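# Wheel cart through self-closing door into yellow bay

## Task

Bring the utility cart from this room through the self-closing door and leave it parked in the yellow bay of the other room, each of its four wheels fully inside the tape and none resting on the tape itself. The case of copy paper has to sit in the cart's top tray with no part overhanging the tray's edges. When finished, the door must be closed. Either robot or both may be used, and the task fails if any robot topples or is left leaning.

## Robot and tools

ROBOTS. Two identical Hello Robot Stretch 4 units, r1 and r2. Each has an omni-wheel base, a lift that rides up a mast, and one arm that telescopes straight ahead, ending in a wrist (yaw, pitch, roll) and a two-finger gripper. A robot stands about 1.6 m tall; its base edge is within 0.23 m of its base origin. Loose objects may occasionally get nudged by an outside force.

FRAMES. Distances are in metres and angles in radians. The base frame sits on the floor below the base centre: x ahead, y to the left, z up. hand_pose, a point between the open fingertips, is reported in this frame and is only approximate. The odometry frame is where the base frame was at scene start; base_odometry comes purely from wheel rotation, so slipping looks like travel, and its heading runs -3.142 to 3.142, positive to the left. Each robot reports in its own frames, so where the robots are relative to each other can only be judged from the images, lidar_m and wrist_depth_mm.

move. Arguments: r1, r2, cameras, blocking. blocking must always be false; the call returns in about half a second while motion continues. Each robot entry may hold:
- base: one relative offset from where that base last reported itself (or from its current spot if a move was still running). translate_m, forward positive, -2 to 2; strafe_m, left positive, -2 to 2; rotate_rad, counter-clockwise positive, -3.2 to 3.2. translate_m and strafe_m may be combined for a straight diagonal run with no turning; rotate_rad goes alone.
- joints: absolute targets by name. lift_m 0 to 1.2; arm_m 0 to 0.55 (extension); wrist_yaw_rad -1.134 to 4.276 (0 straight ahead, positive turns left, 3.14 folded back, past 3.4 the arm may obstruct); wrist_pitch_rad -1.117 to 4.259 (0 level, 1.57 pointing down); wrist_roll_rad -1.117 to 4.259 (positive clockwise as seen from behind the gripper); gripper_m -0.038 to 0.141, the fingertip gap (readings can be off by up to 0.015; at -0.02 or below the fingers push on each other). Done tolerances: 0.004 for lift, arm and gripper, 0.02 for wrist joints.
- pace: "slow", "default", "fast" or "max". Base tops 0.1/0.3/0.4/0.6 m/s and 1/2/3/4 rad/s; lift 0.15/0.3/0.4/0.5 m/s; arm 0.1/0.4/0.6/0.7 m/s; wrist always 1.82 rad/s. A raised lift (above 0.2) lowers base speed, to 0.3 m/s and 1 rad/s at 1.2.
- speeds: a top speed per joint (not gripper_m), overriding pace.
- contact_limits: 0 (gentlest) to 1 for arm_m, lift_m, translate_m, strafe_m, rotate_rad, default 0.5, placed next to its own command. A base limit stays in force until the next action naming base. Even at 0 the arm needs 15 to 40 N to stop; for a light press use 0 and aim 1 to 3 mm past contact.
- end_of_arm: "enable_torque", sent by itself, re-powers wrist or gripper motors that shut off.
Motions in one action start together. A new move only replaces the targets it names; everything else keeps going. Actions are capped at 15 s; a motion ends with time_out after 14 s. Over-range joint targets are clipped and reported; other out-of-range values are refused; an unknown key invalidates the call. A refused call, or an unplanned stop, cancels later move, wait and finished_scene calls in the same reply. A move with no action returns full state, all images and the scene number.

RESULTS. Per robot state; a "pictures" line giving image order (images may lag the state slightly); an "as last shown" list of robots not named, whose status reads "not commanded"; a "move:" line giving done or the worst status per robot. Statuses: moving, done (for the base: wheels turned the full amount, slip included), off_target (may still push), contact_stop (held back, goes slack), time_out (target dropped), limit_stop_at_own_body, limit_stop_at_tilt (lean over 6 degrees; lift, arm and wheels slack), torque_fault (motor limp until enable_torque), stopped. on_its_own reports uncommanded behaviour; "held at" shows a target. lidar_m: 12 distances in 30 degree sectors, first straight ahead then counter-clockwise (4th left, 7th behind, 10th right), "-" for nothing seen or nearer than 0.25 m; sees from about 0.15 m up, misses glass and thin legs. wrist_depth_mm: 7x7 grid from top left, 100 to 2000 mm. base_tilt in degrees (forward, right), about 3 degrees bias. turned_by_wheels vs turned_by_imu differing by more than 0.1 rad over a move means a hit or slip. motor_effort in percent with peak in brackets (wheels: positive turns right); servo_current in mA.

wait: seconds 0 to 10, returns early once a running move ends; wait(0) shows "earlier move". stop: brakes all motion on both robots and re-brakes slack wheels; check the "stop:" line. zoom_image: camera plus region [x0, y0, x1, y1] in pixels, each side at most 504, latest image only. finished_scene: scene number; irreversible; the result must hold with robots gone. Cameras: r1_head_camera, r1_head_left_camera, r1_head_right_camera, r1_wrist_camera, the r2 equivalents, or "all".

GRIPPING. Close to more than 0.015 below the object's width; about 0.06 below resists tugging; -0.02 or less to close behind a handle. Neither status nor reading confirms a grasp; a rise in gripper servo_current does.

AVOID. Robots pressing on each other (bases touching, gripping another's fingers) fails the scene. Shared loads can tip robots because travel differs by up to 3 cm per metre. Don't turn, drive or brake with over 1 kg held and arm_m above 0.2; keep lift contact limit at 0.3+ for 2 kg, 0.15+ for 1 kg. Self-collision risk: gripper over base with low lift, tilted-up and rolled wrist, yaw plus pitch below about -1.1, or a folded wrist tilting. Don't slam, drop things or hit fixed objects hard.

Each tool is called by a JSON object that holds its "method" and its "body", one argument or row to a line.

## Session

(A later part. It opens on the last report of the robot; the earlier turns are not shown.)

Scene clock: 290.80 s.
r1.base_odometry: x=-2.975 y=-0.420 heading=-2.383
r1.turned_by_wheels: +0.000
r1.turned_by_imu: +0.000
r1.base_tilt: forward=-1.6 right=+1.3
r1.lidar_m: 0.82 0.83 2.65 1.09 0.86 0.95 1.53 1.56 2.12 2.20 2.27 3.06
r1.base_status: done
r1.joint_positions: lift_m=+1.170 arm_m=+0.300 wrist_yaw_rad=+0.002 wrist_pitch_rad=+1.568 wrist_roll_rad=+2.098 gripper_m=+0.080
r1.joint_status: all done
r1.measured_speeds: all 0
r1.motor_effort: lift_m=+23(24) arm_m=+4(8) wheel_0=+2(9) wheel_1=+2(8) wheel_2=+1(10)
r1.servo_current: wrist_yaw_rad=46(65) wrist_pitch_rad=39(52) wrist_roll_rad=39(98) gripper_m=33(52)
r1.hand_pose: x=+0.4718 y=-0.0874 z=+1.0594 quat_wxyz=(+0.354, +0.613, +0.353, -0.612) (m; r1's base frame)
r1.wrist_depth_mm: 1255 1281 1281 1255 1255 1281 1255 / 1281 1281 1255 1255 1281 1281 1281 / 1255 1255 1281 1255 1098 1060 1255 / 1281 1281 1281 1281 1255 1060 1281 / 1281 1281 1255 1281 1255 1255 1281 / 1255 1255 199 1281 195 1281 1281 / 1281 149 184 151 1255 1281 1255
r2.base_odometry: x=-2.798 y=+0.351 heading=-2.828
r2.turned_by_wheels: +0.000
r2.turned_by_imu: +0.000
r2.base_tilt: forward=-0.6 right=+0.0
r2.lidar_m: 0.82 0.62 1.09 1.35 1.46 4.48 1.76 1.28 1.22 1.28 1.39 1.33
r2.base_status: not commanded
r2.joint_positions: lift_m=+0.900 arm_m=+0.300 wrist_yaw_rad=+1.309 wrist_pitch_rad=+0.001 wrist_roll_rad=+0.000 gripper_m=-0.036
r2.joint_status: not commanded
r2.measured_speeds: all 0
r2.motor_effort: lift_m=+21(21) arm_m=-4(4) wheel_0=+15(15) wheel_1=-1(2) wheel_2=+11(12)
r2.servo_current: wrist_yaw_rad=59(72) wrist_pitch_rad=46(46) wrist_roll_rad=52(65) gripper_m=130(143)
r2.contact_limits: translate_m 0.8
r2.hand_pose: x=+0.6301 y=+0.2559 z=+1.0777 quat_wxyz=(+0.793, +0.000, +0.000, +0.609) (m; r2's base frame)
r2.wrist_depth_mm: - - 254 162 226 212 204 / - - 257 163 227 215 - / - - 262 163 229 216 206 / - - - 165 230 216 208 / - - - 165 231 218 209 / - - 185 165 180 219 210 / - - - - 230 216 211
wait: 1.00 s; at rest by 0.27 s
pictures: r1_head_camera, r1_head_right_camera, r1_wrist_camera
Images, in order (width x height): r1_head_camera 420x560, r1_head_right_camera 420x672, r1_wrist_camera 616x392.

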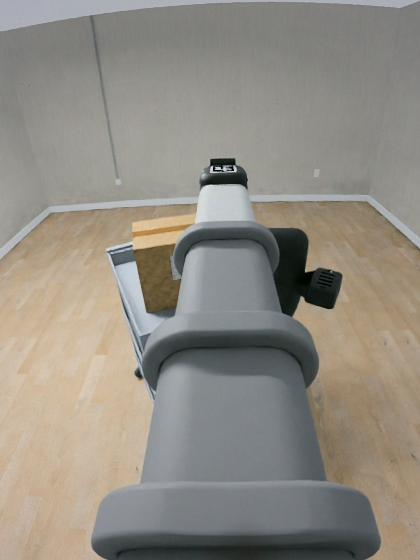

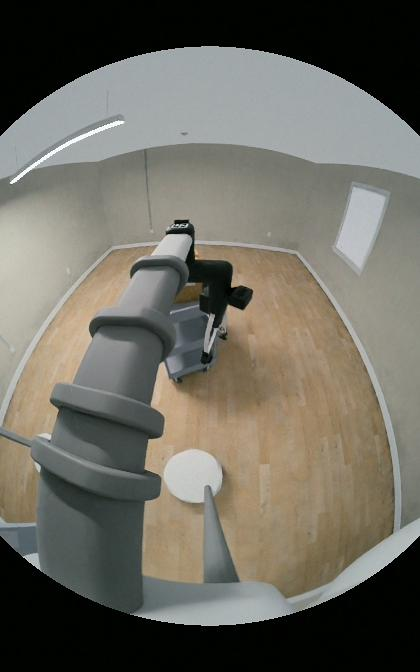

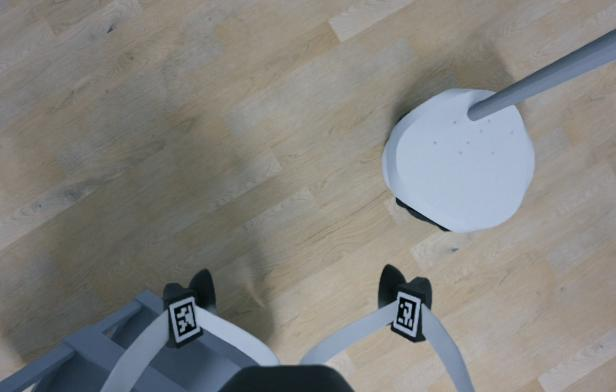

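{"method": "move", "body": {
  "blocking": false,
  "r1": {"base":{"translate_m":0.011,"strafe_m":0.105},"joints":{"arm_m":0.5,"wrist_roll_rad":0.95,"gripper_m":0.07}}
}}

{"method": "wait", "body": {
  "seconds": 2
}}

{"method": "wait", "body": {
  "seconds": 1,
  "cameras": ["r1_wrist_camera","r1_head_right_camera"]
}}

Scene clock: 316.97 s.
move: r1 moving
r1.base_odometry: x=-2.954 y=-0.448 heading=-2.384
r1.turned_by_wheels: +0.000
r1.turned_by_imu: +0.000
r1.base_tilt: forward=-1.6 right=+1.3
r1.lidar_m: 0.81 0.79 2.63 1.08 0.82 0.93 1.54 1.56 2.17 2.21 2.33 3.06
r1.base_status: translate_m moving; strafe_m moving
r1.joint_positions: lift_m=+1.170 arm_m=+0.351 wrist_yaw_rad=+0.002 wrist_pitch_rad=+1.568 wrist_roll_rad=+1.518 gripper_m=+0.070
r1.joint_status: arm_m moving; wrist_roll_rad moving; gripper_m moving
r1.measured_speeds: translate_m=+0.013 strafe_m=+0.132 rotate_rad=+0.001 lift_m=+0.000 arm_m=+0.195 wrist_yaw_rad=+0.000 wrist_pitch_rad=+0.000 wrist_roll_rad=-1.819
r1.motor_effort: lift_m=+23(23) arm_m=+6(7) wheel_0=-9(10) wheel_1=+7(9) wheel_2=-2(4)
r1.servo_current: wrist_yaw_rad=46(65) wrist_pitch_rad=39(52) wrist_roll_rad=59(98) gripper_m=33(78)
r1.hand_pose: x=+0.5226 y=-0.0874 z=+1.0594 quat_wxyz=(+0.514, +0.487, +0.513, -0.485) (m; r1's base frame)
r1.wrist_depth_mm: 1281 1255 1255 1255 1255 1255 1281 / 1255 1281 1281 1281 1281 1281 1255 / 1281 1255 1255 1281 1255 1281 1255 / 1229 1255 1281 1281 1281 1060 1281 / - 1098 1281 1308 1281 1078 1255 / - - 193 1281 190 1060 1255 / - 145 1281 151 1281 1281 1255
r2: as last shown
r2.base_tilt: forward=-0.7 right=+0.0
r2.lidar_m: 0.79 0.61 1.09 1.24 1.46 4.48 1.74 1.25 1.23 1.28 1.38 1.33
r2.motor_effort: lift_m=+21(21) arm_m=-4(4) wheel_0=+15(15) wheel_1=-2(2) wheel_2=+11(12)
r2.servo_current: wrist_yaw_rad=52(65) wrist_pitch_rad=39(39) wrist_roll_rad=52(52) gripper_m=130(137)
r2.contact_limits: translate_m 0.8
r2.wrist_depth_mm: - - 253 162 225 213 204 / - - 257 162 229 216 - / - - 260 163 229 216 206 / - - - 165 230 216 208 / - - - 164 232 218 208 / - - 185 165 179 219 211 / - - - - 231 216 210
pictures: none

Scene clock: 318.17 s.
earlier move: r1 done
r1.base_odometry: x=-2.910 y=-0.504 heading=-2.384
r1.turned_by_wheels: +0.000
r1.turned_by_imu: +0.000
r1.base_tilt: forward=-1.5 right=+1.3
r1.lidar_m: 0.77 0.94 2.55 1.02 0.77 0.85 - 1.57 2.17 2.29 2.39 3.19
r1.base_status: done
r1.joint_positions: lift_m=+1.170 arm_m=+0.500 wrist_yaw_rad=+0.002 wrist_pitch_rad=+1.568 wrist_roll_rad=+0.952 gripper_m=+0.070
r1.joint_status: all done
r1.measured_speeds: all 0
r1.motor_effort: lift_m=+23(23) arm_m=+4(7) wheel_0=-2(12) wheel_1=+0(9) wheel_2=-2(4)
r1.servo_current: wrist_yaw_rad=52(65) wrist_pitch_rad=46(52) wrist_roll_rad=33(98) gripper_m=46(78)
r1.hand_pose: x=+0.6718 y=-0.0874 z=+1.0594 quat_wxyz=(+0.630, +0.324, +0.628, -0.323) (m; r1's base frame)
r1.wrist_depth_mm: 488 484 1255 1255 1255 1281 1281 / 466 484 1255 1281 1255 1255 1281 / 484 480 1229 1255 1281 1281 1281 / 484 484 1255 1281 1281 1281 1281 / 488 469 1281 1255 1281 1281 1308 / 480 459 192 1281 191 1255 1281 / - 415 1281 151 1098 1060 1281
r2.base_odometry: x=-2.798 y=+0.351 heading=-2.828
r2.turned_by_wheels: +0.000
r2.turned_by_imu: +0.000
r2.base_tilt: forward=-0.7 right=+0.0
r2.lidar_m: 0.82 0.62 1.02 1.10 1.46 4.45 1.73 1.28 1.23 1.30 1.38 1.32
r2.base_status: not commanded
r2.joint_positions: lift_m=+0.900 arm_m=+0.300 wrist_yaw_rad=+1.309 wrist_pitch_rad=+0.001 wrist_roll_rad=+0.000 gripper_m=-0.036
r2.joint_status: not commanded
r2.measured_speeds: all 0
r2.motor_effort: lift_m=+21(21) arm_m=-4(4) wheel_0=+15(15) wheel_1=-1(2) wheel_2=+11(12)
r2.servo_current: wrist_yaw_rad=59(72) wrist_pitch_rad=39(46) wrist_roll_rad=46(59) gripper_m=137(137)
r2.contact_limits: translate_m 0.8
r2.hand_pose: x=+0.6301 y=+0.2559 z=+1.0777 quat_wxyz=(+0.793, +0.000, +0.000, +0.609) (m; r2's base frame)
r2.wrist_depth_mm: - - 254 162 225 213 204 / - - 258 163 228 216 - / - - 259 163 229 216 207 / - - - 166 231 216 207 / - - - 164 232 218 209 / - - 185 165 180 219 210 / - - - - 231 216 211
wait: 1.20 of 2 s (r1 has come to rest)
pictures: none

Scene clock: 319.17 s.
r1.base_odometry: x=-2.910 y=-0.504 heading=-2.384
r1.turned_by_wheels: +0.000
r1.turned_by_imu: +0.000
r1.base_tilt: forward=-1.6 right=+1.3
r1.lidar_m: 0.76 0.96 2.55 0.99 0.79 0.84 - 1.57 2.17 2.30 2.38 3.22
r1.base_status: done
r1.joint_positions: lift_m=+1.170 arm_m=+0.500 wrist_yaw_rad=+0.002 wrist_pitch_rad=+1.568 wrist_roll_rad=+0.952 gripper_m=+0.070
r1.joint_status: all done
r1.measured_speeds: all 0
r1.motor_effort: lift_m=+23(23) arm_m=+4(7) wheel_0=-2(12) wheel_1=+0(9) wheel_2=-2(4)
r1.servo_current: wrist_yaw_rad=52(65) wrist_pitch_rad=46(52) wrist_roll_rad=59(98) gripper_m=46(78)
r1.hand_pose: x=+0.6718 y=-0.0874 z=+1.0594 quat_wxyz=(+0.630, +0.324, +0.628, -0.323) (m; r1's base frame)
r1.wrist_depth_mm: 484 484 1281 1255 1281 1281 1255 / 469 480 1281 1281 1255 1281 1281 / 484 480 1205 1255 1229 1255 1281 / 488 484 1255 1308 1255 1281 1281 / 484 473 1281 1281 1255 1255 1281 / 484 462 193 1281 191 1205 1281 / - 421 1255 151 1098 1078 1255
r2.base_odometry: x=-2.798 y=+0.351 heading=-2.828
r2.turned_by_wheels: +0.000
r2.turned_by_imu: +0.000
r2.base_tilt: forward=-0.7 right=+0.0
r2.lidar_m: 0.81 0.64 1.02 1.10 1.45 4.46 1.73 1.28 1.23 1.29 1.40 1.33
r2.base_status: not commanded
r2.joint_positions: lift_m=+0.900 arm_m=+0.300 wrist_yaw_rad=+1.309 wrist_pitch_rad=+0.001 wrist_roll_rad=+0.000 gripper_m=-0.036
r2.joint_status: not commanded
r2.measured_speeds: all 0
r2.motor_effort: lift_m=+21(21) arm_m=-4(4) wheel_0=+15(15) wheel_1=-2(2) wheel_2=+11(12)
r2.servo_current: wrist_yaw_rad=65(72) wrist_pitch_rad=46(46) wrist_roll_rad=39(59) gripper_m=130(137)
r2.contact_limits: translate_m 0.8
r2.hand_pose: x=+0.6301 y=+0.2559 z=+1.0777 quat_wxyz=(+0.793, +0.000, +0.000, +0.609) (m; r2's base frame)
r2.wrist_depth_mm: - - 254 162 226 214 204 / - - 257 163 227 215 - / - - 260 163 229 216 206 / - - - 166 230 216 208 / - - - 165 231 218 209 / - - 185 166 180 218 210 / - - - - 231 216 211
wait: 1.00 s; at rest by 0.27 s
pictures: r1_head_right_camera, r1_wrist_camera
Images, in order (width x height): r1_head_right_camera 420x672, r1_wrist_camera 616x392.

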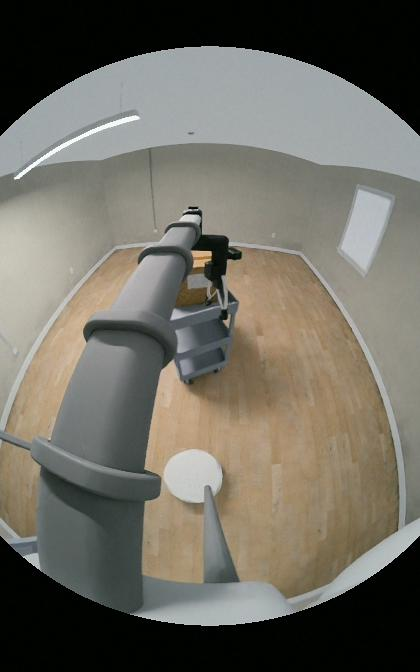

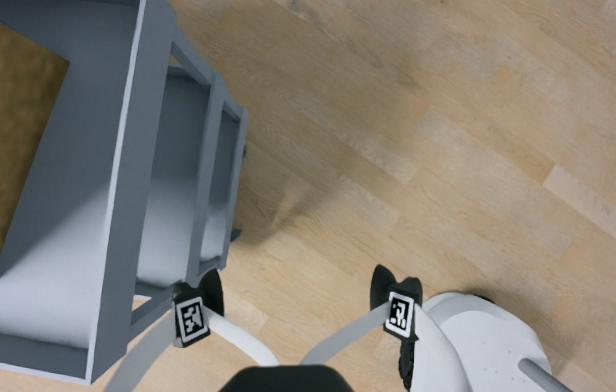

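{"method": "move", "body": {
  "blocking": false,
  "r1": {"base":{"translate_m":0.265,"strafe_m":0.053},"joints":{"wrist_roll_rad":1.077}}
}}

{"method": "wait", "body": {
  "seconds": 2.5
}}

{"method": "wait", "body": {
  "seconds": 0.8,
  "cameras": ["r1_wrist_camera","r1_head_left_camera"]
}}

Scene clock: 333.53 s.
move: r1 moving
r1.base_odometry: x=-2.929 y=-0.530 heading=-2.384
r1.turned_by_wheels: +0.000
r1.turned_by_imu: +0.000
r1.base_tilt: forward=-1.6 right=+1.3
r1.lidar_m: 0.74 0.92 2.54 1.00 0.80 0.83 - 1.62 2.20 2.29 2.41 3.25
r1.base_status: translate_m moving; strafe_m moving
r1.joint_positions: lift_m=+1.170 arm_m=+0.500 wrist_yaw_rad=+0.002 wrist_pitch_rad=+1.568 wrist_roll_rad=+1.075 gripper_m=+0.070
r1.joint_status: wrist_roll_rad moving
r1.measured_speeds: translate_m=+0.122 strafe_m=+0.025 rotate_rad=+0.004 lift_m=+0.000 arm_m=+0.000 wrist_yaw_rad=+0.000 wrist_pitch_rad=+0.000 wrist_roll_rad=+0.000
r1.motor_effort: lift_m=+23(23) arm_m=+4(5) wheel_0=+3(6) wheel_1=+6(7) wheel_2=-7(9)
r1.servo_current: wrist_yaw_rad=59(59) wrist_pitch_rad=39(46) wrist_roll_rad=52(72) gripper_m=46(52)
r1.hand_pose: x=+0.6718 y=-0.0874 z=+1.0594 quat_wxyz=(+0.609, +0.362, +0.607, -0.361) (m; r1's base frame)
r1.wrist_depth_mm: 484 469 1281 1281 1255 1281 1281 / 484 484 1255 1255 1255 1281 1308 / 473 484 1281 1281 1255 1281 1281 / 484 484 1255 1281 1281 1229 1281 / 484 480 1281 1255 1308 1281 1281 / 484 484 192 1281 191 1060 1281 / 484 484 1281 151 1281 1060 1060
r2: as last shown
r2.lidar_m: 0.79 0.63 1.01 1.10 1.46 4.47 1.72 1.28 1.20 1.31 1.40 1.33
r2.motor_effort: lift_m=+21(21) arm_m=-4(4) wheel_0=+15(16) wheel_1=-2(2) wheel_2=+11(12)
r2.servo_current: wrist_yaw_rad=52(72) wrist_pitch_rad=52(52) wrist_roll_rad=59(65) gripper_m=137(143)
r2.contact_limits: translate_m 0.8
r2.wrist_depth_mm: - - 254 162 226 213 204 / - - 257 163 228 215 - / - - 260 163 229 216 206 / - - 1098 165 230 216 208 / - - 1098 165 232 217 208 / - - 186 165 180 219 210 / - - - - 232 216 211
pictures: none

Scene clock: 335.40 s.
earlier move: r1 done
r1.base_odometry: x=-3.066 y=-0.725 heading=-2.383
r1.turned_by_wheels: +0.000
r1.turned_by_imu: +0.001
r1.base_tilt: forward=-1.6 right=+1.3
r1.lidar_m: 0.52 0.62 2.49 1.09 1.01 0.94 - 1.85 2.45 2.32 2.43 0.67
r1.base_status: done
r1.joint_positions: lift_m=+1.170 arm_m=+0.500 wrist_yaw_rad=+0.002 wrist_pitch_rad=+1.568 wrist_roll_rad=+1.075 gripper_m=+0.070
r1.joint_status: all done
r1.measured_speeds: all 0
r1.motor_effort: lift_m=+23(23) arm_m=+4(5) wheel_0=+1(6) wheel_1=+2(9) wheel_2=+1(10)
r1.servo_current: wrist_yaw_rad=33(65) wrist_pitch_rad=33(52) wrist_roll_rad=46(78) gripper_m=52(52)
r1.hand_pose: x=+0.6718 y=-0.0874 z=+1.0594 quat_wxyz=(+0.609, +0.362, +0.607, -0.361) (m; r1's base frame)
r1.wrist_depth_mm: 1255 1281 1281 1255 1281 1281 1281 / 209 208 484 484 1281 1281 1255 / 208 209 345 484 1281 1281 1255 / 209 209 389 484 1281 1281 1281 / 209 213 466 488 1281 1281 1255 / 209 219 198 488 190 1042 1281 / 209 173 488 143 1281 1060 1060
r2.base_odometry: x=-2.798 y=+0.351 heading=-2.828
r2.turned_by_wheels: +0.000
r2.turned_by_imu: +0.000
r2.base_tilt: forward=-0.6 right=+0.1
r2.lidar_m: 0.78 0.64 1.07 1.03 1.46 4.48 1.75 1.29 1.23 1.31 1.39 1.33
r2.base_status: not commanded
r2.joint_positions: lift_m=+0.900 arm_m=+0.300 wrist_yaw_rad=+1.309 wrist_pitch_rad=+0.001 wrist_roll_rad=+0.000 gripper_m=-0.036
r2.joint_status: not commanded
r2.measured_speeds: all 0
r2.motor_effort: lift_m=+21(21) arm_m=-4(4) wheel_0=+15(16) wheel_1=-1(2) wheel_2=+12(12)
r2.servo_current: wrist_yaw_rad=46(72) wrist_pitch_rad=46(52) wrist_roll_rad=39(65) gripper_m=137(143)
r2.contact_limits: translate_m 0.8
r2.hand_pose: x=+0.6301 y=+0.2559 z=+1.0777 quat_wxyz=(+0.793, +0.000, +0.000, +0.609) (m; r2's base frame)
r2.wrist_depth_mm: - - - 163 226 213 204 / - 1060 257 163 228 215 - / - - 260 163 229 216 207 / - - - 166 231 216 208 / - - - 164 232 218 208 / - - 185 166 180 219 210 / - 1160 - - 231 216 211
wait: 1.87 of 2.5 s (r1 has come to rest)
pictures: none

Scene clock: 336.20 s.
r1.base_odometry: x=-3.066 y=-0.725 heading=-2.383
r1.turned_by_wheels: +0.000
r1.turned_by_imu: +0.000
r1.base_tilt: forward=-1.6 right=+1.2
r1.lidar_m: 0.52 0.62 2.48 1.08 1.02 0.95 - 1.83 2.46 2.35 2.45 0.68
r1.base_status: done
r1.joint_positions: lift_m=+1.170 arm_m=+0.500 wrist_yaw_rad=+0.002 wrist_pitch_rad=+1.568 wrist_roll_rad=+1.075 gripper_m=+0.070
r1.joint_status: all done
r1.measured_speeds: all 0
r1.motor_effort: lift_m=+23(23) arm_m=+4(5) wheel_0=+2(6) wheel_1=+2(9) wheel_2=+1(10)
r1.servo_current: wrist_yaw_rad=33(65) wrist_pitch_rad=46(52) wrist_roll_rad=33(78) gripper_m=39(52)
r1.hand_pose: x=+0.6718 y=-0.0874 z=+1.0594 quat_wxyz=(+0.609, +0.362, +0.607, -0.361) (m; r1's base frame)
r1.wrist_depth_mm: 1308 1255 1281 1255 1281 1229 1281 / 208 209 484 477 1255 1255 1281 / 209 209 345 480 1281 1281 1255 / 209 208 387 488 1255 1255 1255 / 208 213 466 492 1281 1281 1255 / 209 218 198 488 190 1060 1281 / 209 174 484 143 1255 1060 1060
r2.base_odometry: x=-2.798 y=+0.351 heading=-2.828
r2.turned_by_wheels: +0.000
r2.turned_by_imu: +0.000
r2.base_tilt: forward=-0.7 right=+0.0
r2.lidar_m: 0.77 0.64 1.07 1.02 1.45 4.46 1.76 1.29 1.22 1.31 1.39 1.33
r2.base_status: not commanded
r2.joint_positions: lift_m=+0.900 arm_m=+0.300 wrist_yaw_rad=+1.309 wrist_pitch_rad=+0.001 wrist_roll_rad=+0.000 gripper_m=-0.036
r2.joint_status: not commanded
r2.measured_speeds: all 0
r2.motor_effort: lift_m=+21(21) arm_m=-4(4) wheel_0=+15(16) wheel_1=-2(2) wheel_2=+12(12)
r2.servo_current: wrist_yaw_rad=65(72) wrist_pitch_rad=46(52) wrist_roll_rad=52(65) gripper_m=130(143)
r2.contact_limits: translate_m 0.8
r2.hand_pose: x=+0.6301 y=+0.2559 z=+1.0777 quat_wxyz=(+0.793, +0.000, +0.000, +0.609) (m; r2's base frame)
r2.wrist_depth_mm: - - - 162 225 213 204 / - 1060 258 163 229 216 - / - - 259 163 229 216 206 / - - - 166 230 216 208 / - - - 164 232 219 209 / - - 186 165 180 220 209 / - 1138 - - 233 216 211
wait: 0.80 s; at rest by 0.27 s
pictures: r1_head_left_camera, r1_wrist_camera
Images, in order (width x height): r1_head_left_camera 420x672, r1_wrist_camera 616x392.

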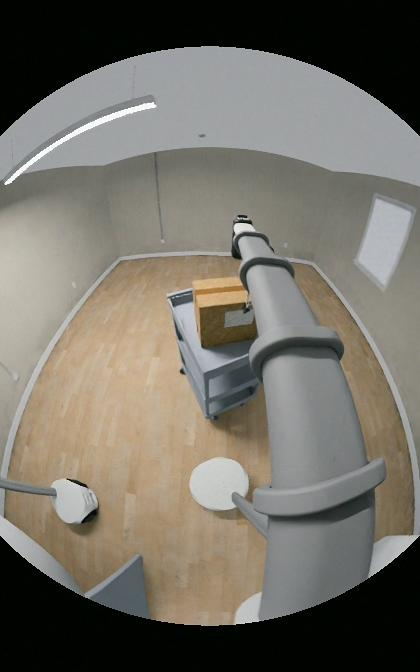

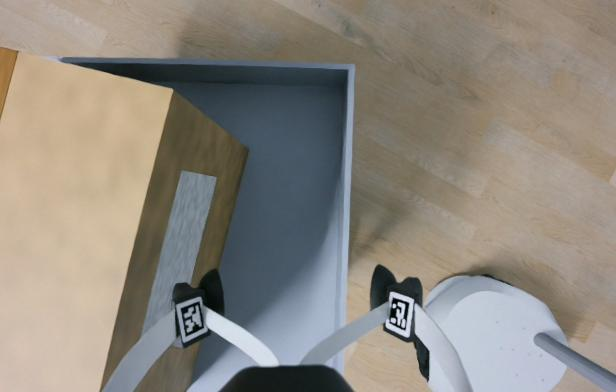

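{"method": "move", "body": {
  "blocking": false,
  "r1": {"base":{"translate_m":-0.03,"strafe_m":-0.061},"joints":{"wrist_roll_rad":1.1,"lift_m":1.1},"pace":"slow"}
}}

{"method": "wait", "body": {
  "seconds": 1.8
}}

{"method": "wait", "body": {
  "seconds": 0.8,
  "cameras": ["r1_wrist_camera"]
}}

Scene clock: 345.07 s.
move: r1 moving
r1.base_odometry: x=-3.070 y=-0.713 heading=-2.383
r1.turned_by_wheels: +0.000
r1.turned_by_imu: +0.000
r1.base_tilt: forward=-1.6 right=+1.3
r1.lidar_m: 0.52 0.58 2.51 1.11 1.02 0.93 1.89 1.84 2.44 2.32 2.41 0.69
r1.base_status: translate_m moving; strafe_m moving
r1.joint_positions: lift_m=+1.145 arm_m=+0.500 wrist_yaw_rad=+0.002 wrist_pitch_rad=+1.568 wrist_roll_rad=+1.098 gripper_m=+0.070
r1.joint_status: lift_m moving; wrist_roll_rad moving
r1.measured_speeds: translate_m=-0.021 strafe_m=-0.044 rotate_rad=+0.002 lift_m=-0.098 arm_m=+0.000 wrist_yaw_rad=+0.000 wrist_pitch_rad=+0.000 wrist_roll_rad=+0.000
r1.motor_effort: lift_m=+10(21) arm_m=+4(4) wheel_0=+5(6) wheel_1=-5(8) wheel_2=+3(5)
r1.servo_current: wrist_yaw_rad=59(65) wrist_pitch_rad=33(46) wrist_roll_rad=46(65) gripper_m=46(46)
r1.hand_pose: x=+0.6718 y=-0.0874 z=+1.0350 quat_wxyz=(+0.604, +0.369, +0.603, -0.368) (m; r1's base frame)
r1.wrist_depth_mm: 1281 1255 1229 1229 1229 1281 1255 / 187 397 462 459 1229 1255 1229 / 187 198 462 462 1229 1255 1255 / 187 213 436 466 1229 1229 1255 / 186 230 466 466 1255 1229 1229 / 188 241 197 466 191 1025 1281 / 186 202 466 143 1255 1008 1025
r2: as last shown
r2.base_tilt: forward=-0.6 right=+0.0
r2.lidar_m: 0.81 0.62 1.08 1.04 1.45 4.45 1.72 1.29 1.24 1.31 1.39 1.33
r2.motor_effort: lift_m=+21(21) arm_m=-4(4) wheel_0=+15(15) wheel_1=-1(2) wheel_2=+11(12)
r2.servo_current: wrist_yaw_rad=52(65) wrist_pitch_rad=39(46) wrist_roll_rad=52(52) gripper_m=137(137)
r2.contact_limits: translate_m 0.8
r2.wrist_depth_mm: - - 257 162 225 213 204 / - 1060 258 163 227 216 - / - - 259 163 229 216 206 / - - - 165 231 216 208 / - - - 164 232 217 208 / - - 185 165 180 220 209 / - - - - 231 216 210
pictures: none

Scene clock: 346.50 s.
earlier move: r1 done
r1.base_odometry: x=-3.086 y=-0.660 heading=-2.383
r1.turned_by_wheels: +0.000
r1.turned_by_imu: -0.001
r1.base_tilt: forward=-1.6 right=+1.3
r1.lidar_m: 0.57 0.56 2.57 1.09 1.08 0.95 1.80 1.82 2.40 2.27 2.38 0.76
r1.base_status: done
r1.joint_positions: lift_m=+1.100 arm_m=+0.500 wrist_yaw_rad=+0.002 wrist_pitch_rad=+1.568 wrist_roll_rad=+1.098 gripper_m=+0.070
r1.joint_status: all done
r1.measured_speeds: all 0
r1.motor_effort: lift_m=+12(21) arm_m=+4(4) wheel_0=+3(7) wheel_1=-3(8) wheel_2=+1(5)
r1.servo_current: wrist_yaw_rad=65(65) wrist_pitch_rad=39(52) wrist_roll_rad=46(91) gripper_m=39(46)
r1.hand_pose: x=+0.6718 y=-0.0874 z=+0.9903 quat_wxyz=(+0.604, +0.369, +0.603, -0.368) (m; r1's base frame)
r1.wrist_depth_mm: 1205 1160 1182 1229 1205 1229 1182 / 418 415 415 1205 1229 1229 1182 / 418 415 415 1205 1205 1205 1182 / 205 297 418 1229 1205 1229 1205 / 208 322 418 1205 1205 1182 1205 / 219 324 198 1205 190 1008 1205 / 223 289 418 143 1205 991 991
r2.base_odometry: x=-2.798 y=+0.351 heading=-2.828
r2.turned_by_wheels: +0.000
r2.turned_by_imu: +0.000
r2.base_tilt: forward=-0.7 right=+0.0
r2.lidar_m: 0.80 0.63 1.11 1.08 1.44 4.46 1.74 1.27 1.23 1.31 1.39 1.33
r2.base_status: not commanded
r2.joint_positions: lift_m=+0.900 arm_m=+0.300 wrist_yaw_rad=+1.309 wrist_pitch_rad=+0.001 wrist_roll_rad=+0.000 gripper_m=-0.036
r2.joint_status: not commanded
r2.measured_speeds: all 0
r2.motor_effort: lift_m=+21(21) arm_m=-4(4) wheel_0=+15(16) wheel_1=-1(2) wheel_2=+11(12)
r2.servo_current: wrist_yaw_rad=59(78) wrist_pitch_rad=46(46) wrist_roll_rad=52(59) gripper_m=124(137)
r2.contact_limits: translate_m 0.8
r2.hand_pose: x=+0.6301 y=+0.2559 z=+1.0777 quat_wxyz=(+0.793, +0.000, +0.000, +0.609) (m; r2's base frame)
r2.wrist_depth_mm: - - 257 162 225 213 204 / - - 257 163 228 215 - / - - 260 163 229 216 206 / - - 1160 166 231 216 208 / - - 1182 164 232 218 208 / - - 185 165 180 219 209 / - - 1182 - 232 216 211
wait: 1.43 of 1.8 s (r1 has come to rest)
pictures: none

Scene clock: 347.30 s.
r1.base_odometry: x=-3.086 y=-0.660 heading=-2.383
r1.turned_by_wheels: +0.000
r1.turned_by_imu: +0.000
r1.base_tilt: forward=-1.6 right=+1.3
r1.lidar_m: 0.55 0.55 2.54 1.08 1.05 0.96 1.82 1.79 2.38 2.28 2.37 0.72
r1.base_status: done
r1.joint_positions: lift_m=+1.100 arm_m=+0.500 wrist_yaw_rad=+0.002 wrist_pitch_rad=+1.568 wrist_roll_rad=+1.098 gripper_m=+0.070
r1.joint_status: all done
r1.measured_speeds: all 0
r1.motor_effort: lift_m=+12(21) arm_m=+4(4) wheel_0=+4(7) wheel_1=-3(8) wheel_2=+1(5)
r1.servo_current: wrist_yaw_rad=46(65) wrist_pitch_rad=39(52) wrist_roll_rad=46(91) gripper_m=46(46)
r1.hand_pose: x=+0.6718 y=-0.0874 z=+0.9903 quat_wxyz=(+0.604, +0.369, +0.603, -0.368) (m; r1's base frame)
r1.wrist_depth_mm: 1205 1229 1255 1205 1182 1205 1205 / 413 415 415 1205 1205 1205 1182 / 418 415 418 1229 1205 1182 1205 / 204 298 421 1205 1182 1205 1205 / 207 322 415 1182 1182 1182 1229 / 217 322 198 1205 190 991 1229 / 223 289 418 143 1205 1008 991
r2.base_odometry: x=-2.798 y=+0.351 heading=-2.828
r2.turned_by_wheels: +0.000
r2.turned_by_imu: +0.000
r2.base_tilt: forward=-0.7 right=+0.0
r2.lidar_m: 0.80 0.61 1.11 1.08 1.47 4.46 1.77 1.27 1.22 1.30 1.40 1.33
r2.base_status: not commanded
r2.joint_positions: lift_m=+0.900 arm_m=+0.300 wrist_yaw_rad=+1.309 wrist_pitch_rad=+0.001 wrist_roll_rad=+0.000 gripper_m=-0.036
r2.joint_status: not commanded
r2.measured_speeds: all 0
r2.motor_effort: lift_m=+21(21) arm_m=-4(4) wheel_0=+15(16) wheel_1=-2(2) wheel_2=+11(12)
r2.servo_current: wrist_yaw_rad=52(78) wrist_pitch_rad=46(46) wrist_roll_rad=52(59) gripper_m=130(137)
r2.contact_limits: translate_m 0.8
r2.hand_pose: x=+0.6301 y=+0.2559 z=+1.0777 quat_wxyz=(+0.793, +0.000, +0.000, +0.609) (m; r2's base frame)
r2.wrist_depth_mm: - - 257 162 226 213 204 / - - 257 163 229 216 - / - - 262 163 229 215 206 / - - 1160 165 230 216 208 / - - 1160 164 233 217 209 / - - 185 165 179 219 210 / - - 1182 - 230 216 211
wait: 0.80 s; at rest by 0.27 s
pictures: r1_wrist_camera
Images, in order (width x height): r1_wrist_camera 616x392.

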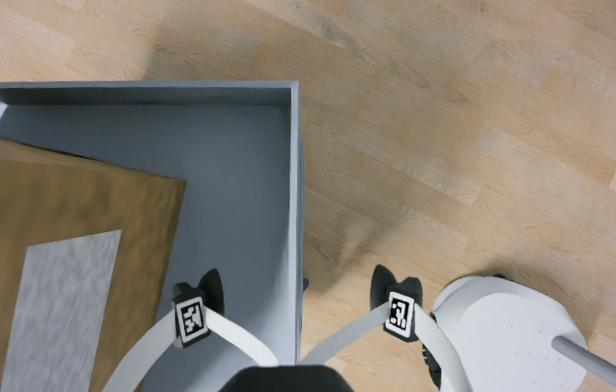

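{"method": "move", "body": {
  "blocking": false,
  "r1": {"joints":{"lift_m":0.918},"pace":"slow","contact_limits":{"lift_m":0.3}}
}}

{"method": "wait", "body": {
  "seconds": 3,
  "cameras": ["r1_wrist_camera"]
}}

{"method": "move", "body": {
  "blocking": false,
  "r1": {"joints":{"gripper_m":-0.038}}
}}

{"method": "wait", "body": {
  "seconds": 3,
  "cameras": ["r1_wrist_camera","r1_head_left_camera"]
}}

Scene clock: 353.83 s.
move: r1 moving
r1.base_odometry: x=-3.086 y=-0.660 heading=-2.383
r1.turned_by_wheels: +0.000
r1.turned_by_imu: +0.000
r1.base_tilt: forward=-1.6 right=+1.3
r1.lidar_m: 0.57 0.55 2.55 1.10 1.05 0.96 1.84 1.81 2.38 2.28 2.36 0.73
r1.base_status: not commanded
r1.joint_positions: lift_m=+1.075 arm_m=+0.500 wrist_yaw_rad=+0.002 wrist_pitch_rad=+1.568 wrist_roll_rad=+1.098 gripper_m=+0.070
r1.joint_status: lift_m moving
r1.measured_speeds: translate_m=+0.000 strafe_m=+0.000 rotate_rad=+0.000 lift_m=-0.097 arm_m=+0.000 wrist_yaw_rad=+0.000 wrist_pitch_rad=+0.000 wrist_roll_rad=+0.000
r1.motor_effort: lift_m=+12(13) arm_m=+4(4) wheel_0=+3(4) wheel_1=-3(4) wheel_2=+1(1)
r1.servo_current: wrist_yaw_rad=26(65) wrist_pitch_rad=46(46) wrist_roll_rad=52(59) gripper_m=39(46)
r1.contact_limits: lift_m 0.3
r1.hand_pose: x=+0.6718 y=-0.0874 z=+0.9650 quat_wxyz=(+0.604, +0.369, +0.603, -0.368) (m; r1's base frame)
r1.wrist_depth_mm: 1182 1160 1182 1182 1160 1160 1160 / 392 375 375 1160 1182 1160 1182 / 392 392 394 1182 1205 1182 1182 / 204 297 392 1182 1205 1160 1182 / 207 320 392 1182 1182 1160 1205 / 219 329 196 1182 191 976 1182 / 229 286 392 143 1182 976 991
r2: as last shown
r2.lidar_m: 0.79 0.62 1.09 1.08 1.48 4.47 1.76 1.28 1.22 1.28 1.39 1.33
r2.motor_effort: lift_m=+21(21) arm_m=-4(4) wheel_0=+15(15) wheel_1=-1(2) wheel_2=+11(12)
r2.servo_current: wrist_yaw_rad=52(72) wrist_pitch_rad=39(46) wrist_roll_rad=46(52) gripper_m=130(137)
r2.contact_limits: translate_m 0.8
r2.wrist_depth_mm: - - 256 162 226 213 204 / - - 258 163 228 215 - / - - 259 163 229 216 206 / - - 1160 165 230 216 207 / - - 1160 164 232 217 209 / - - 185 166 180 219 210 / - - 1205 - 231 216 211
pictures: none

Scene clock: 355.57 s.
earlier move: r1 done
r1.base_odometry: x=-3.086 y=-0.660 heading=-2.383
r1.turned_by_wheels: +0.000
r1.turned_by_imu: +0.000
r1.base_tilt: forward=-1.6 right=+1.3
r1.lidar_m: 0.57 0.55 2.57 1.10 1.08 0.94 1.80 1.81 2.38 2.28 2.35 0.71
r1.base_status: not commanded
r1.joint_positions: lift_m=+0.919 arm_m=+0.500 wrist_yaw_rad=+0.002 wrist_pitch_rad=+1.568 wrist_roll_rad=+1.098 gripper_m=+0.070
r1.joint_status: all done
r1.measured_speeds: all 0
r1.motor_effort: lift_m=+7(13) arm_m=+4(4) wheel_0=+4(4) wheel_1=-3(4) wheel_2=+1(1)
r1.servo_current: wrist_yaw_rad=33(65) wrist_pitch_rad=39(52) wrist_roll_rad=65(65) gripper_m=46(52)
r1.contact_limits: lift_m 0.3
r1.hand_pose: x=+0.6718 y=-0.0874 z=+0.8088 quat_wxyz=(+0.604, +0.369, +0.603, -0.368) (m; r1's base frame)
r1.wrist_depth_mm: 216 219 220 1025 1042 1042 1042 / 240 239 240 1025 1025 1025 1042 / 241 240 240 1008 1008 1025 1025 / 199 241 239 1025 1025 1042 1025 / 208 239 241 1025 1025 1025 1008 / 213 240 220 240 191 946 842 / 227 239 240 142 1025 820 820
r2.base_odometry: x=-2.798 y=+0.351 heading=-2.828
r2.turned_by_wheels: +0.000
r2.turned_by_imu: +0.000
r2.base_tilt: forward=-0.7 right=+0.0
r2.lidar_m: 0.83 0.62 1.09 1.07 1.45 4.46 1.76 1.28 1.23 1.31 1.37 1.34
r2.base_status: not commanded
r2.joint_positions: lift_m=+0.900 arm_m=+0.300 wrist_yaw_rad=+1.309 wrist_pitch_rad=+0.001 wrist_roll_rad=+0.000 gripper_m=-0.036
r2.joint_status: not commanded
r2.measured_speeds: all 0
r2.motor_effort: lift_m=+21(21) arm_m=-4(4) wheel_0=+15(15) wheel_1=-2(2) wheel_2=+11(12)
r2.servo_current: wrist_yaw_rad=65(72) wrist_pitch_rad=39(46) wrist_roll_rad=46(59) gripper_m=137(143)
r2.contact_limits: translate_m 0.8
r2.hand_pose: x=+0.6301 y=+0.2559 z=+1.0777 quat_wxyz=(+0.793, +0.000, +0.000, +0.609) (m; r2's base frame)
r2.wrist_depth_mm: - - 256 162 225 213 203 / - - 257 163 227 216 - / - - 259 163 229 216 206 / - - 1160 166 231 216 208 / - - 1160 165 232 217 208 / - - 185 165 179 219 211 / - - 1182 - 231 215 211
wait: 1.73 of 3 s (r1 has come to rest)
pictures: r1_wrist_camera
Images, in order (width x height): r1_wrist_camera 616x392.

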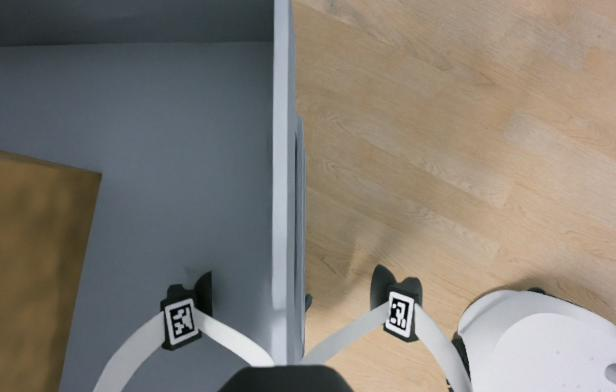

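Scene clock: 356.07 s.
move: r1 moving
r1.base_odometry: x=-3.086 y=-0.660 heading=-2.383
r1.turned_by_wheels: +0.000
r1.turned_by_imu: +0.000
r1.base_tilt: forward=-1.6 right=+1.3
r1.lidar_m: 0.57 0.54 2.56 1.11 1.07 0.95 1.83 1.80 2.38 2.28 2.37 0.76
r1.base_status: not commanded
r1.joint_positions: lift_m=+0.919 arm_m=+0.500 wrist_yaw_rad=+0.002 wrist_pitch_rad=+1.567 wrist_roll_rad=+1.098 gripper_m=+0.051
r1.joint_status: gripper_m moving
r1.measured_speeds: translate_m=+0.000 strafe_m=+0.000 rotate_rad=+0.000 lift_m=+0.000 arm_m=+0.000 wrist_yaw_rad=+0.000 wrist_pitch_rad=-0.019 wrist_roll_rad=+0.000
r1.motor_effort: lift_m=+7(7) arm_m=+4(4) wheel_0=+3(4) wheel_1=-3(3) wheel_2=+1(1)
r1.servo_current: wrist_yaw_rad=59(59) wrist_pitch_rad=46(52) wrist_roll_rad=46(65) gripper_m=130(130)
r1.contact_limits: lift_m 0.3
r1.hand_pose: x=+0.6723 y=-0.0874 z=+0.8088 quat_wxyz=(+0.605, +0.369, +0.602, -0.368) (m; r1's base frame)
r1.wrist_depth_mm: 233 220 220 220 1042 1025 1025 / 244 242 241 241 1008 1025 1008 / 242 240 241 1042 1042 1042 1008 / 200 241 240 1042 1008 1025 1008 / 202 240 240 1025 1042 1025 1025 / 213 240 213 239 188 976 842 / 224 242 239 153 991 809 809
r2: as last shown
r2.base_tilt: forward=-0.7 right=+0.1
r2.lidar_m: 0.78 0.63 1.07 1.06 1.46 4.47 1.77 1.30 1.23 1.27 1.38 1.33
r2.motor_effort: lift_m=+21(21) arm_m=-4(4) wheel_0=+15(16) wheel_1=-2(2) wheel_2=+11(12)
r2.servo_current: wrist_yaw_rad=65(65) wrist_pitch_rad=39(46) wrist_roll_rad=52(59) gripper_m=137(137)
r2.contact_limits: translate_m 0.8
r2.wrist_depth_mm: - - 257 162 227 213 204 / - - 257 163 228 215 - / - - 260 163 229 216 207 / - - 1160 166 230 216 208 / - - 1182 165 232 218 208 / - - 185 166 180 218 210 / - - 1182 - 232 216 210
pictures: none

Scene clock: 357.33 s.
earlier move: r1 done
r1.base_odometry: x=-3.086 y=-0.660 heading=-2.383
r1.turned_by_wheels: +0.000
r1.turned_by_imu: +0.000
r1.base_tilt: forward=-1.5 right=+1.3
r1.lidar_m: 0.55 0.54 2.56 1.11 1.05 0.95 1.78 1.80 2.38 2.28 2.37 0.75
r1.base_status: not commanded
r1.joint_positions: lift_m=+0.918 arm_m=+0.500 wrist_yaw_rad=+0.002 wrist_pitch_rad=+1.566 wrist_roll_rad=+1.098 gripper_m=-0.037
r1.joint_status: all done
r1.measured_speeds: all 0
r1.motor_effort: lift_m=+15(15) arm_m=-3(4) wheel_0=+4(4) wheel_1=-3(3) wheel_2=+1(1)
r1.servo_current: wrist_yaw_rad=33(65) wrist_pitch_rad=46(52) wrist_roll_rad=52(65) gripper_m=78(143)
r1.contact_limits: lift_m 0.3
r1.hand_pose: x=+0.6725 y=-0.0874 z=+0.8081 quat_wxyz=(+0.605, +0.369, +0.602, -0.367) (m; r1's base frame)
r1.wrist_depth_mm: 224 219 221 1042 1025 1025 1025 / 236 234 234 1025 1008 991 1008 / 235 235 234 1008 1025 1025 1008 / 200 234 234 1042 1025 1008 1008 / 203 235 234 1008 1025 1025 1025 / 213 234 204 183 1008 960 831 / 223 155 235 164 172 798 809
r2.base_odometry: x=-2.798 y=+0.351 heading=-2.828
r2.turned_by_wheels: +0.000
r2.turned_by_imu: +0.000
r2.base_tilt: forward=-0.7 right=+0.1
r2.lidar_m: 0.82 0.62 1.08 1.08 1.47 4.45 1.73 1.28 1.22 1.31 1.39 1.31
r2.base_status: not commanded
r2.joint_positions: lift_m=+0.900 arm_m=+0.300 wrist_yaw_rad=+1.309 wrist_pitch_rad=+0.001 wrist_roll_rad=+0.000 gripper_m=-0.036
r2.joint_status: not commanded
r2.measured_speeds: all 0
r2.motor_effort: lift_m=+21(21) arm_m=-4(4) wheel_0=+15(16) wheel_1=-1(2) wheel_2=+11(12)
r2.servo_current: wrist_yaw_rad=52(72) wrist_pitch_rad=33(46) wrist_roll_rad=33(59) gripper_m=137(137)
r2.contact_limits: translate_m 0.8
r2.hand_pose: x=+0.6301 y=+0.2559 z=+1.0777 quat_wxyz=(+0.793, +0.000, +0.000, +0.609) (m; r2's base frame)
r2.wrist_depth_mm: - - 256 162 226 213 204 / - - 258 163 228 215 - / - - 259 163 229 216 206 / - - 1182 165 230 216 208 / - - 1160 164 232 219 209 / - - 185 166 180 219 210 / - - 1182 - 232 216 211
wait: 1.27 of 3 s (r1 has come to rest)
pictures: r1_head_left_camera, r1_wrist_camera
Images, in order (width x height): r1_head_left_camera 420x672, r1_wrist_camera 616x392.

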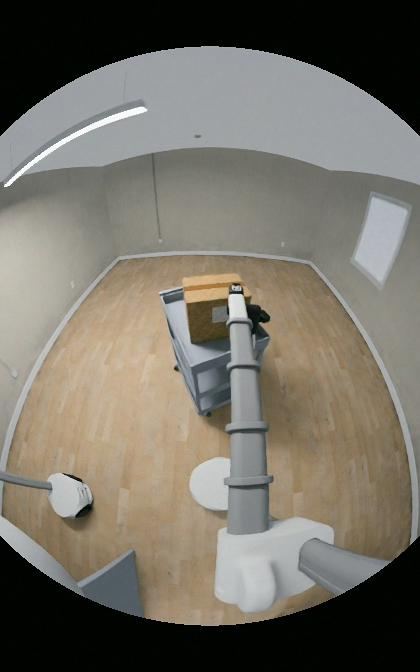

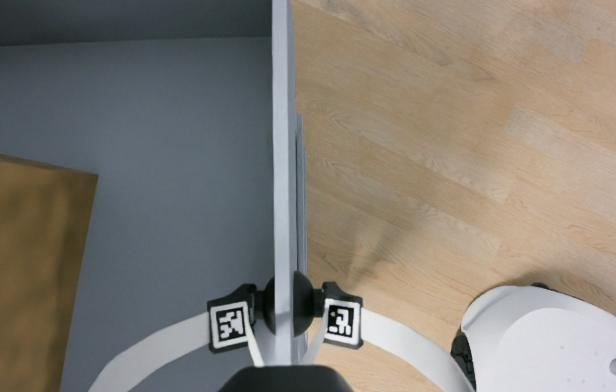

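{"method": "move", "body": {
  "blocking": false,
  "r1": {"base":{"translate_m":-0.5},"pace":"slow","contact_limits":{"translate_m":0.8}}
}}

{"method": "wait", "body": {
  "seconds": 7,
  "cameras": ["r1_wrist_camera","r1_head_left_camera","r2_head_left_camera"]
}}

Scene clock: 367.40 s.
move: r1 moving
r1.base_odometry: x=-3.078 y=-0.652 heading=-2.383
r1.turned_by_wheels: +0.000
r1.turned_by_imu: +0.000
r1.base_tilt: forward=-1.5 right=+1.3
r1.lidar_m: 0.58 0.57 2.57 1.08 1.03 0.96 1.80 1.79 2.38 2.29 2.35 0.75
r1.base_status: translate_m moving
r1.joint_positions: lift_m=+0.918 arm_m=+0.500 wrist_yaw_rad=+0.002 wrist_pitch_rad=+1.560 wrist_roll_rad=+1.098 gripper_m=-0.037
r1.joint_status: not commanded
r1.measured_speeds: translate_m=-0.049 strafe_m=+0.000 rotate_rad=-0.001 lift_m=+0.000 arm_m=+0.000 wrist_yaw_rad=+0.000 wrist_pitch_rad=-0.025 wrist_roll_rad=+0.001
r1.motor_effort: lift_m=+15(15) arm_m=-4(4) wheel_0=-5(5) wheel_1=-5(7) wheel_2=+11(12)
r1.servo_current: wrist_yaw_rad=39(65) wrist_pitch_rad=46(52) wrist_roll_rad=46(59) gripper_m=78(85)
r1.contact_limits: lift_m 0.3; translate_m 0.8
r1.hand_pose: x=+0.6741 y=-0.0874 z=+0.8081 quat_wxyz=(+0.607, +0.370, +0.600, -0.366) (m; r1's base frame)
r1.wrist_depth_mm: 231 222 224 1042 1025 991 1008 / 238 238 236 1008 1008 1025 991 / 237 237 236 1025 991 1025 1025 / 203 236 236 1008 1025 1025 991 / 211 237 237 1042 1042 1025 1008 / 220 236 199 184 1025 1008 820 / 224 148 236 166 160 809 809
r2: as last shown
r2.base_tilt: forward=-0.6 right=+0.0
r2.lidar_m: 0.80 0.62 1.08 1.07 1.46 4.45 1.72 1.26 1.23 1.31 1.41 1.32
r2.motor_effort: lift_m=+21(21) arm_m=-4(4) wheel_0=+15(15) wheel_1=-2(2) wheel_2=+12(12)
r2.servo_current: wrist_yaw_rad=59(78) wrist_pitch_rad=39(46) wrist_roll_rad=46(65) gripper_m=130(137)
r2.contact_limits: translate_m 0.8
r2.wrist_depth_mm: - - 255 162 226 213 204 / - - 257 162 228 215 - / - - 259 163 229 216 206 / - - 1118 166 230 216 207 / - - 1138 164 232 218 208 / - - 184 165 180 219 210 / - - 1182 - 231 216 211
pictures: none

Scene clock: 373.17 s.
earlier move: r1 done
r1.base_odometry: x=-2.724 y=-0.316 heading=-2.384
r1.turned_by_wheels: -0.001
r1.turned_by_imu: -0.002
r1.base_tilt: forward=-1.6 right=+1.3
r1.lidar_m: 0.64 3.55 2.55 0.99 0.63 0.84 - 1.32 1.78 2.29 2.37 0.61
r1.base_status: done
r1.joint_positions: lift_m=+0.918 arm_m=+0.500 wrist_yaw_rad=+0.001 wrist_pitch_rad=+1.563 wrist_roll_rad=+1.101 gripper_m=-0.037
r1.joint_status: not commanded
r1.measured_speeds: all 0
r1.motor_effort: lift_m=+15(15) arm_m=-3(4) wheel_0=-8(13) wheel_1=-5(9) wheel_2=-1(18)
r1.servo_current: wrist_yaw_rad=65(72) wrist_pitch_rad=52(91) wrist_roll_rad=59(65) gripper_m=72(85)
r1.contact_limits: lift_m 0.3; translate_m 0.8
r1.hand_pose: x=+0.6733 y=-0.0874 z=+0.8081 quat_wxyz=(+0.605, +0.371, +0.600, -0.368) (m; r1's base frame)
r1.wrist_depth_mm: 120 144 174 236 236 184 1025 / 142 181 229 236 236 211 167 / 178 236 236 236 236 179 1025 / 236 236 236 236 236 1008 1008 / 236 236 236 235 221 1025 1025 / 236 236 180 195 184 960 809 / 236 153 209 166 180 145 809
r2.base_odometry: x=-2.798 y=+0.351 heading=-2.828
r2.turned_by_wheels: +0.000
r2.turned_by_imu: +0.001
r2.base_tilt: forward=-0.6 right=+0.0
r2.lidar_m: 0.81 0.61 1.01 1.24 4.61 4.47 1.75 1.28 1.22 1.29 1.39 1.32
r2.base_status: not commanded
r2.joint_positions: lift_m=+0.900 arm_m=+0.300 wrist_yaw_rad=+1.309 wrist_pitch_rad=+0.001 wrist_roll_rad=+0.000 gripper_m=-0.036
r2.joint_status: not commanded
r2.measured_speeds: all 0
r2.motor_effort: lift_m=+21(21) arm_m=-4(5) wheel_0=+15(16) wheel_1=-1(2) wheel_2=+11(12)
r2.servo_current: wrist_yaw_rad=52(78) wrist_pitch_rad=39(52) wrist_roll_rad=33(65) gripper_m=130(137)
r2.contact_limits: translate_m 0.8
r2.hand_pose: x=+0.6301 y=+0.2559 z=+1.0777 quat_wxyz=(+0.793, +0.000, +0.000, +0.609) (m; r2's base frame)
r2.wrist_depth_mm: - - - 162 225 213 204 / - - 258 163 227 215 - / - - 259 163 229 216 206 / - - 1008 165 230 216 208 / 1281 1366 - 164 232 217 208 / 1618 - 185 166 180 219 211 / - 143 - - 231 216 210
wait: 5.77 of 7 s (r1 has come to rest)
pictures: r1_head_left_camera, r1_wrist_camera, r2_head_left_camera
Images, in order (width x height): r1_head_left_camera 420x672, r1_wrist_camera 616x392, r2_head_left_camera 420x672.

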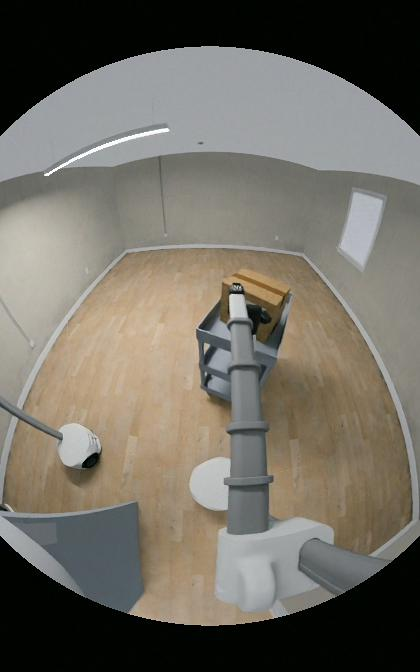

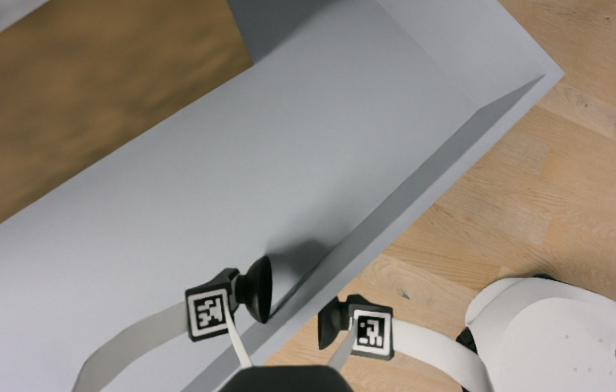

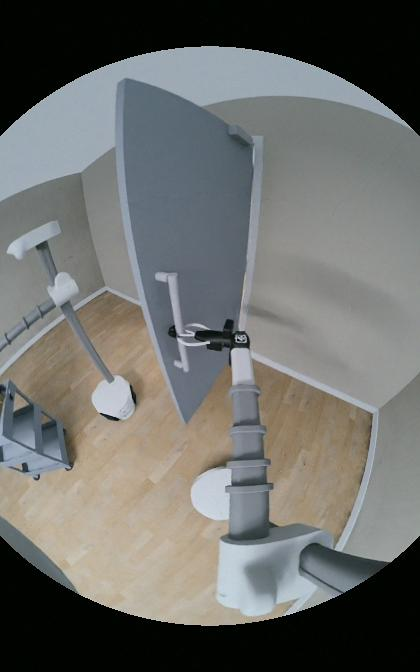

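{"method": "move", "body": {
  "blocking": false,
  "r1": {"joints":{"gripper_m":0.06}}
}}

{"method": "wait", "body": {
  "seconds": 1.5
}}

{"method": "move", "body": {
  "blocking": false,
  "r1": {"joints":{"wrist_roll_rad":1.92},"speeds":{"wrist_roll_rad":0.8}}
}}

{"method": "wait", "body": {
  "seconds": 1.5,
  "cameras": ["r1_wrist_camera","r1_head_right_camera"]
}}

Scene clock: 384.90 s.
move: r1 moving
r1.base_odometry: x=-2.724 y=-0.316 heading=-2.384
r1.turned_by_wheels: +0.000
r1.turned_by_imu: +0.000
r1.base_tilt: forward=-1.6 right=+1.2
r1.lidar_m: 0.65 3.51 2.55 0.99 0.66 0.83 - 1.30 1.79 2.29 2.36 0.62
r1.base_status: not commanded
r1.joint_positions: lift_m=+0.918 arm_m=+0.500 wrist_yaw_rad=+0.001 wrist_pitch_rad=+1.563 wrist_roll_rad=+1.101 gripper_m=-0.012
r1.joint_status: gripper_m moving
r1.measured_speeds: all 0
r1.motor_effort: lift_m=+15(15) arm_m=-3(4) wheel_0=-8(9) wheel_1=-6(6) wheel_2=-1(1)
r1.servo_current: wrist_yaw_rad=46(59) wrist_pitch_rad=52(59) wrist_roll_rad=52(59) gripper_m=65(65)
r1.contact_limits: lift_m 0.3; translate_m 0.8
r1.hand_pose: x=+0.6733 y=-0.0874 z=+0.8081 quat_wxyz=(+0.605, +0.371, +0.600, -0.368) (m; r1's base frame)
r1.wrist_depth_mm: 120 145 173 239 239 186 1025 / 140 182 227 238 237 212 172 / 180 235 238 239 237 183 1025 / 240 237 238 239 238 1042 1025 / 239 239 238 238 225 1008 1042 / 238 239 183 199 186 960 820 / 239 149 213 162 183 140 809
r2: as last shown
r2.turned_by_imu: +0.000
r2.base_tilt: forward=-0.7 right=+0.0
r2.lidar_m: 0.78 0.64 1.01 1.23 4.60 4.45 1.75 1.27 1.22 1.33 1.40 1.33
r2.motor_effort: lift_m=+21(21) arm_m=-4(4) wheel_0=+15(15) wheel_1=-1(2) wheel_2=+11(12)
r2.servo_current: wrist_yaw_rad=59(65) wrist_pitch_rad=39(46) wrist_roll_rad=52(59) gripper_m=137(137)
r2.contact_limits: translate_m 0.8
r2.wrist_depth_mm: - - - 161 225 213 204 / - - 259 163 228 215 - / - - 260 163 228 216 206 / - - 1025 165 231 216 208 / 1281 1336 - 165 232 218 209 / 1661 - 186 165 180 218 210 / - 143 - - 231 216 211
pictures: none

Scene clock: 386.07 s.
earlier move: r1 done
r1.base_odometry: x=-2.724 y=-0.316 heading=-2.384
r1.turned_by_wheels: +0.000
r1.turned_by_imu: +0.000
r1.base_tilt: forward=-1.6 right=+1.3
r1.lidar_m: 0.64 3.51 2.54 1.00 0.65 0.81 - 1.31 1.78 2.28 2.35 0.63
r1.base_status: not commanded
r1.joint_positions: lift_m=+0.918 arm_m=+0.500 wrist_yaw_rad=+0.001 wrist_pitch_rad=+1.568 wrist_roll_rad=+1.101 gripper_m=+0.060
r1.joint_status: all done
r1.measured_speeds: all 0
r1.motor_effort: lift_m=+15(15) arm_m=-4(4) wheel_0=-7(9) wheel_1=-5(6) wheel_2=-1(1)
r1.servo_current: wrist_yaw_rad=46(65) wrist_pitch_rad=39(59) wrist_roll_rad=39(65) gripper_m=52(85)
r1.contact_limits: lift_m 0.3; translate_m 0.8
r1.hand_pose: x=+0.6718 y=-0.0874 z=+0.8081 quat_wxyz=(+0.604, +0.370, +0.602, -0.369) (m; r1's base frame)
r1.wrist_depth_mm: 121 145 182 239 239 185 1008 / 144 185 233 239 239 210 172 / 183 239 238 238 238 197 1025 / 238 239 239 239 237 1042 1008 / 239 237 238 237 213 1025 1025 / 238 239 189 195 187 917 809 / 238 237 198 143 1025 809 809
r2.base_odometry: x=-2.798 y=+0.351 heading=-2.828
r2.turned_by_wheels: +0.000
r2.turned_by_imu: +0.000
r2.base_tilt: forward=-0.7 right=+0.0
r2.lidar_m: 0.80 0.62 1.01 1.23 4.60 4.47 1.76 1.30 1.24 1.30 1.37 1.33
r2.base_status: not commanded
r2.joint_positions: lift_m=+0.900 arm_m=+0.300 wrist_yaw_rad=+1.309 wrist_pitch_rad=+0.001 wrist_roll_rad=+0.000 gripper_m=-0.036
r2.joint_status: not commanded
r2.measured_speeds: all 0
r2.motor_effort: lift_m=+21(21) arm_m=-4(4) wheel_0=+15(16) wheel_1=-2(2) wheel_2=+11(12)
r2.servo_current: wrist_yaw_rad=59(72) wrist_pitch_rad=46(46) wrist_roll_rad=52(59) gripper_m=137(137)
r2.contact_limits: translate_m 0.8
r2.hand_pose: x=+0.6301 y=+0.2559 z=+1.0777 quat_wxyz=(+0.793, +0.000, +0.000, +0.609) (m; r2's base frame)
r2.wrist_depth_mm: - - - 162 226 213 204 / - - 258 163 228 216 - / - - 260 163 229 216 206 / - - 1025 165 231 216 208 / 1255 1366 - 165 232 218 209 / 1661 - 185 165 180 217 210 / - 143 - - 231 215 211
wait: 1.17 of 1.5 s (r1 has come to rest)
pictures: none

Scene clock: 386.57 s.
move: r1 moving
r1.base_odometry: x=-2.724 y=-0.316 heading=-2.384
r1.turned_by_wheels: +0.000
r1.turned_by_imu: +0.001
r1.base_tilt: forward=-1.6 right=+1.3
r1.lidar_m: 0.65 3.51 2.54 0.99 0.66 0.83 - 1.31 1.79 2.29 2.37 0.63
r1.base_status: not commanded
r1.joint_positions: lift_m=+0.918 arm_m=+0.500 wrist_yaw_rad=+0.001 wrist_pitch_rad=+1.569 wrist_roll_rad=+1.412 gripper_m=+0.060
r1.joint_status: wrist_roll_rad moving
r1.measured_speeds: translate_m=+0.000 strafe_m=+0.000 rotate_rad=+0.002 lift_m=+0.000 arm_m=+0.000 wrist_yaw_rad=+0.000 wrist_pitch_rad=+0.002 wrist_roll_rad=+0.797
r1.motor_effort: lift_m=+15(15) arm_m=-3(4) wheel_0=-4(7) wheel_1=-3(5) wheel_2=-1(1)
r1.servo_current: wrist_yaw_rad=39(72) wrist_pitch_rad=39(46) wrist_roll_rad=59(104) gripper_m=39(52)
r1.contact_limits: lift_m 0.3; translate_m 0.8
r1.hand_pose: x=+0.6715 y=-0.0874 z=+0.8081 quat_wxyz=(+0.539, +0.459, +0.538, -0.458) (m; r1's base frame)
r1.wrist_depth_mm: 128 164 238 238 216 1025 1042 / 146 191 238 238 238 1025 1025 / 174 235 237 237 236 1025 1060 / 212 237 237 238 1042 1025 1042 / 237 238 238 237 1025 1042 842 / 236 237 197 220 187 904 831 / 236 163 234 135 1025 866 820
r2: as last shown
r2.base_tilt: forward=-0.7 right=+0.1
r2.lidar_m: 0.81 0.62 0.98 1.22 4.59 4.46 1.75 1.27 1.24 1.27 1.39 1.32
r2.motor_effort: lift_m=+21(21) arm_m=-4(4) wheel_0=+15(15) wheel_1=-1(2) wheel_2=+11(12)
r2.servo_current: wrist_yaw_rad=65(65) wrist_pitch_rad=39(46) wrist_roll_rad=39(52) gripper_m=130(137)
r2.contact_limits: translate_m 0.8
r2.wrist_depth_mm: - - - 162 225 213 204 / - - 258 163 228 215 - / - - 259 163 229 216 206 / - - 1025 165 230 216 208 / 1281 1397 - 164 232 217 208 / 1618 - 185 165 180 218 210 / - 143 - - 231 216 211
pictures: none

Scene clock: 387.60 s.
earlier move: r1 done
r1.base_odometry: x=-2.723 y=-0.316 heading=-2.383
r1.turned_by_wheels: +0.001
r1.turned_by_imu: +0.001
r1.base_tilt: forward=-1.6 right=+1.3
r1.lidar_m: 0.66 3.50 2.54 0.99 0.64 0.82 - 1.31 1.78 2.28 2.36 0.62
r1.base_status: not commanded
r1.joint_positions: lift_m=+0.918 arm_m=+0.500 wrist_yaw_rad=+0.001 wrist_pitch_rad=+1.569 wrist_roll_rad=+1.917 gripper_m=+0.060
r1.joint_status: all done
r1.measured_speeds: all 0
r1.motor_effort: lift_m=+15(15) arm_m=-4(4) wheel_0=+1(7) wheel_1=-1(5) wheel_2=+0(1)
r1.servo_current: wrist_yaw_rad=33(72) wrist_pitch_rad=46(52) wrist_roll_rad=33(104) gripper_m=46(52)
r1.contact_limits: lift_m 0.3; translate_m 0.8
r1.hand_pose: x=+0.6715 y=-0.0874 z=+0.8081 quat_wxyz=(+0.407, +0.579, +0.406, -0.578) (m; r1's base frame)
r1.wrist_depth_mm: 236 237 238 237 1042 1042 1025 / 236 238 237 238 1042 1025 831 / 191 237 238 237 1025 1008 820 / 198 237 237 238 1042 1025 820 / 207 236 237 237 1025 1042 1025 / 225 237 196 237 187 1025 1025 / 234 237 238 143 1042 1008 1042
r2.base_odometry: x=-2.798 y=+0.351 heading=-2.828
r2.turned_by_wheels: +0.000
r2.turned_by_imu: +0.000
r2.base_tilt: forward=-0.7 right=+0.0
r2.lidar_m: 0.81 0.63 1.00 1.24 4.63 4.43 1.71 1.30 1.22 1.30 1.40 1.33
r2.base_status: not commanded
r2.joint_positions: lift_m=+0.900 arm_m=+0.300 wrist_yaw_rad=+1.309 wrist_pitch_rad=+0.001 wrist_roll_rad=+0.000 gripper_m=-0.036
r2.joint_status: not commanded
r2.measured_speeds: all 0
r2.motor_effort: lift_m=+21(21) arm_m=-4(4) wheel_0=+15(15) wheel_1=-2(2) wheel_2=+11(12)
r2.servo_current: wrist_yaw_rad=46(72) wrist_pitch_rad=33(46) wrist_roll_rad=52(59) gripper_m=130(137)
r2.contact_limits: translate_m 0.8
r2.hand_pose: x=+0.6301 y=+0.2559 z=+1.0777 quat_wxyz=(+0.793, +0.000, +0.000, +0.609) (m; r2's base frame)
r2.wrist_depth_mm: - - - 162 225 213 204 / - - 259 163 229 216 - / - - 262 163 229 216 206 / - - 1008 165 230 216 208 / 1308 1397 - 164 232 218 208 / 1576 1863 185 165 180 218 210 / - 143 - - 231 216 211
wait: 1.03 of 1.5 s (r1 has come to rest)
pictures: r1_head_right_camera, r1_wrist_camera
Images, in order (width x height): r1_head_right_camera 420x672, r1_wrist_camera 616x392.

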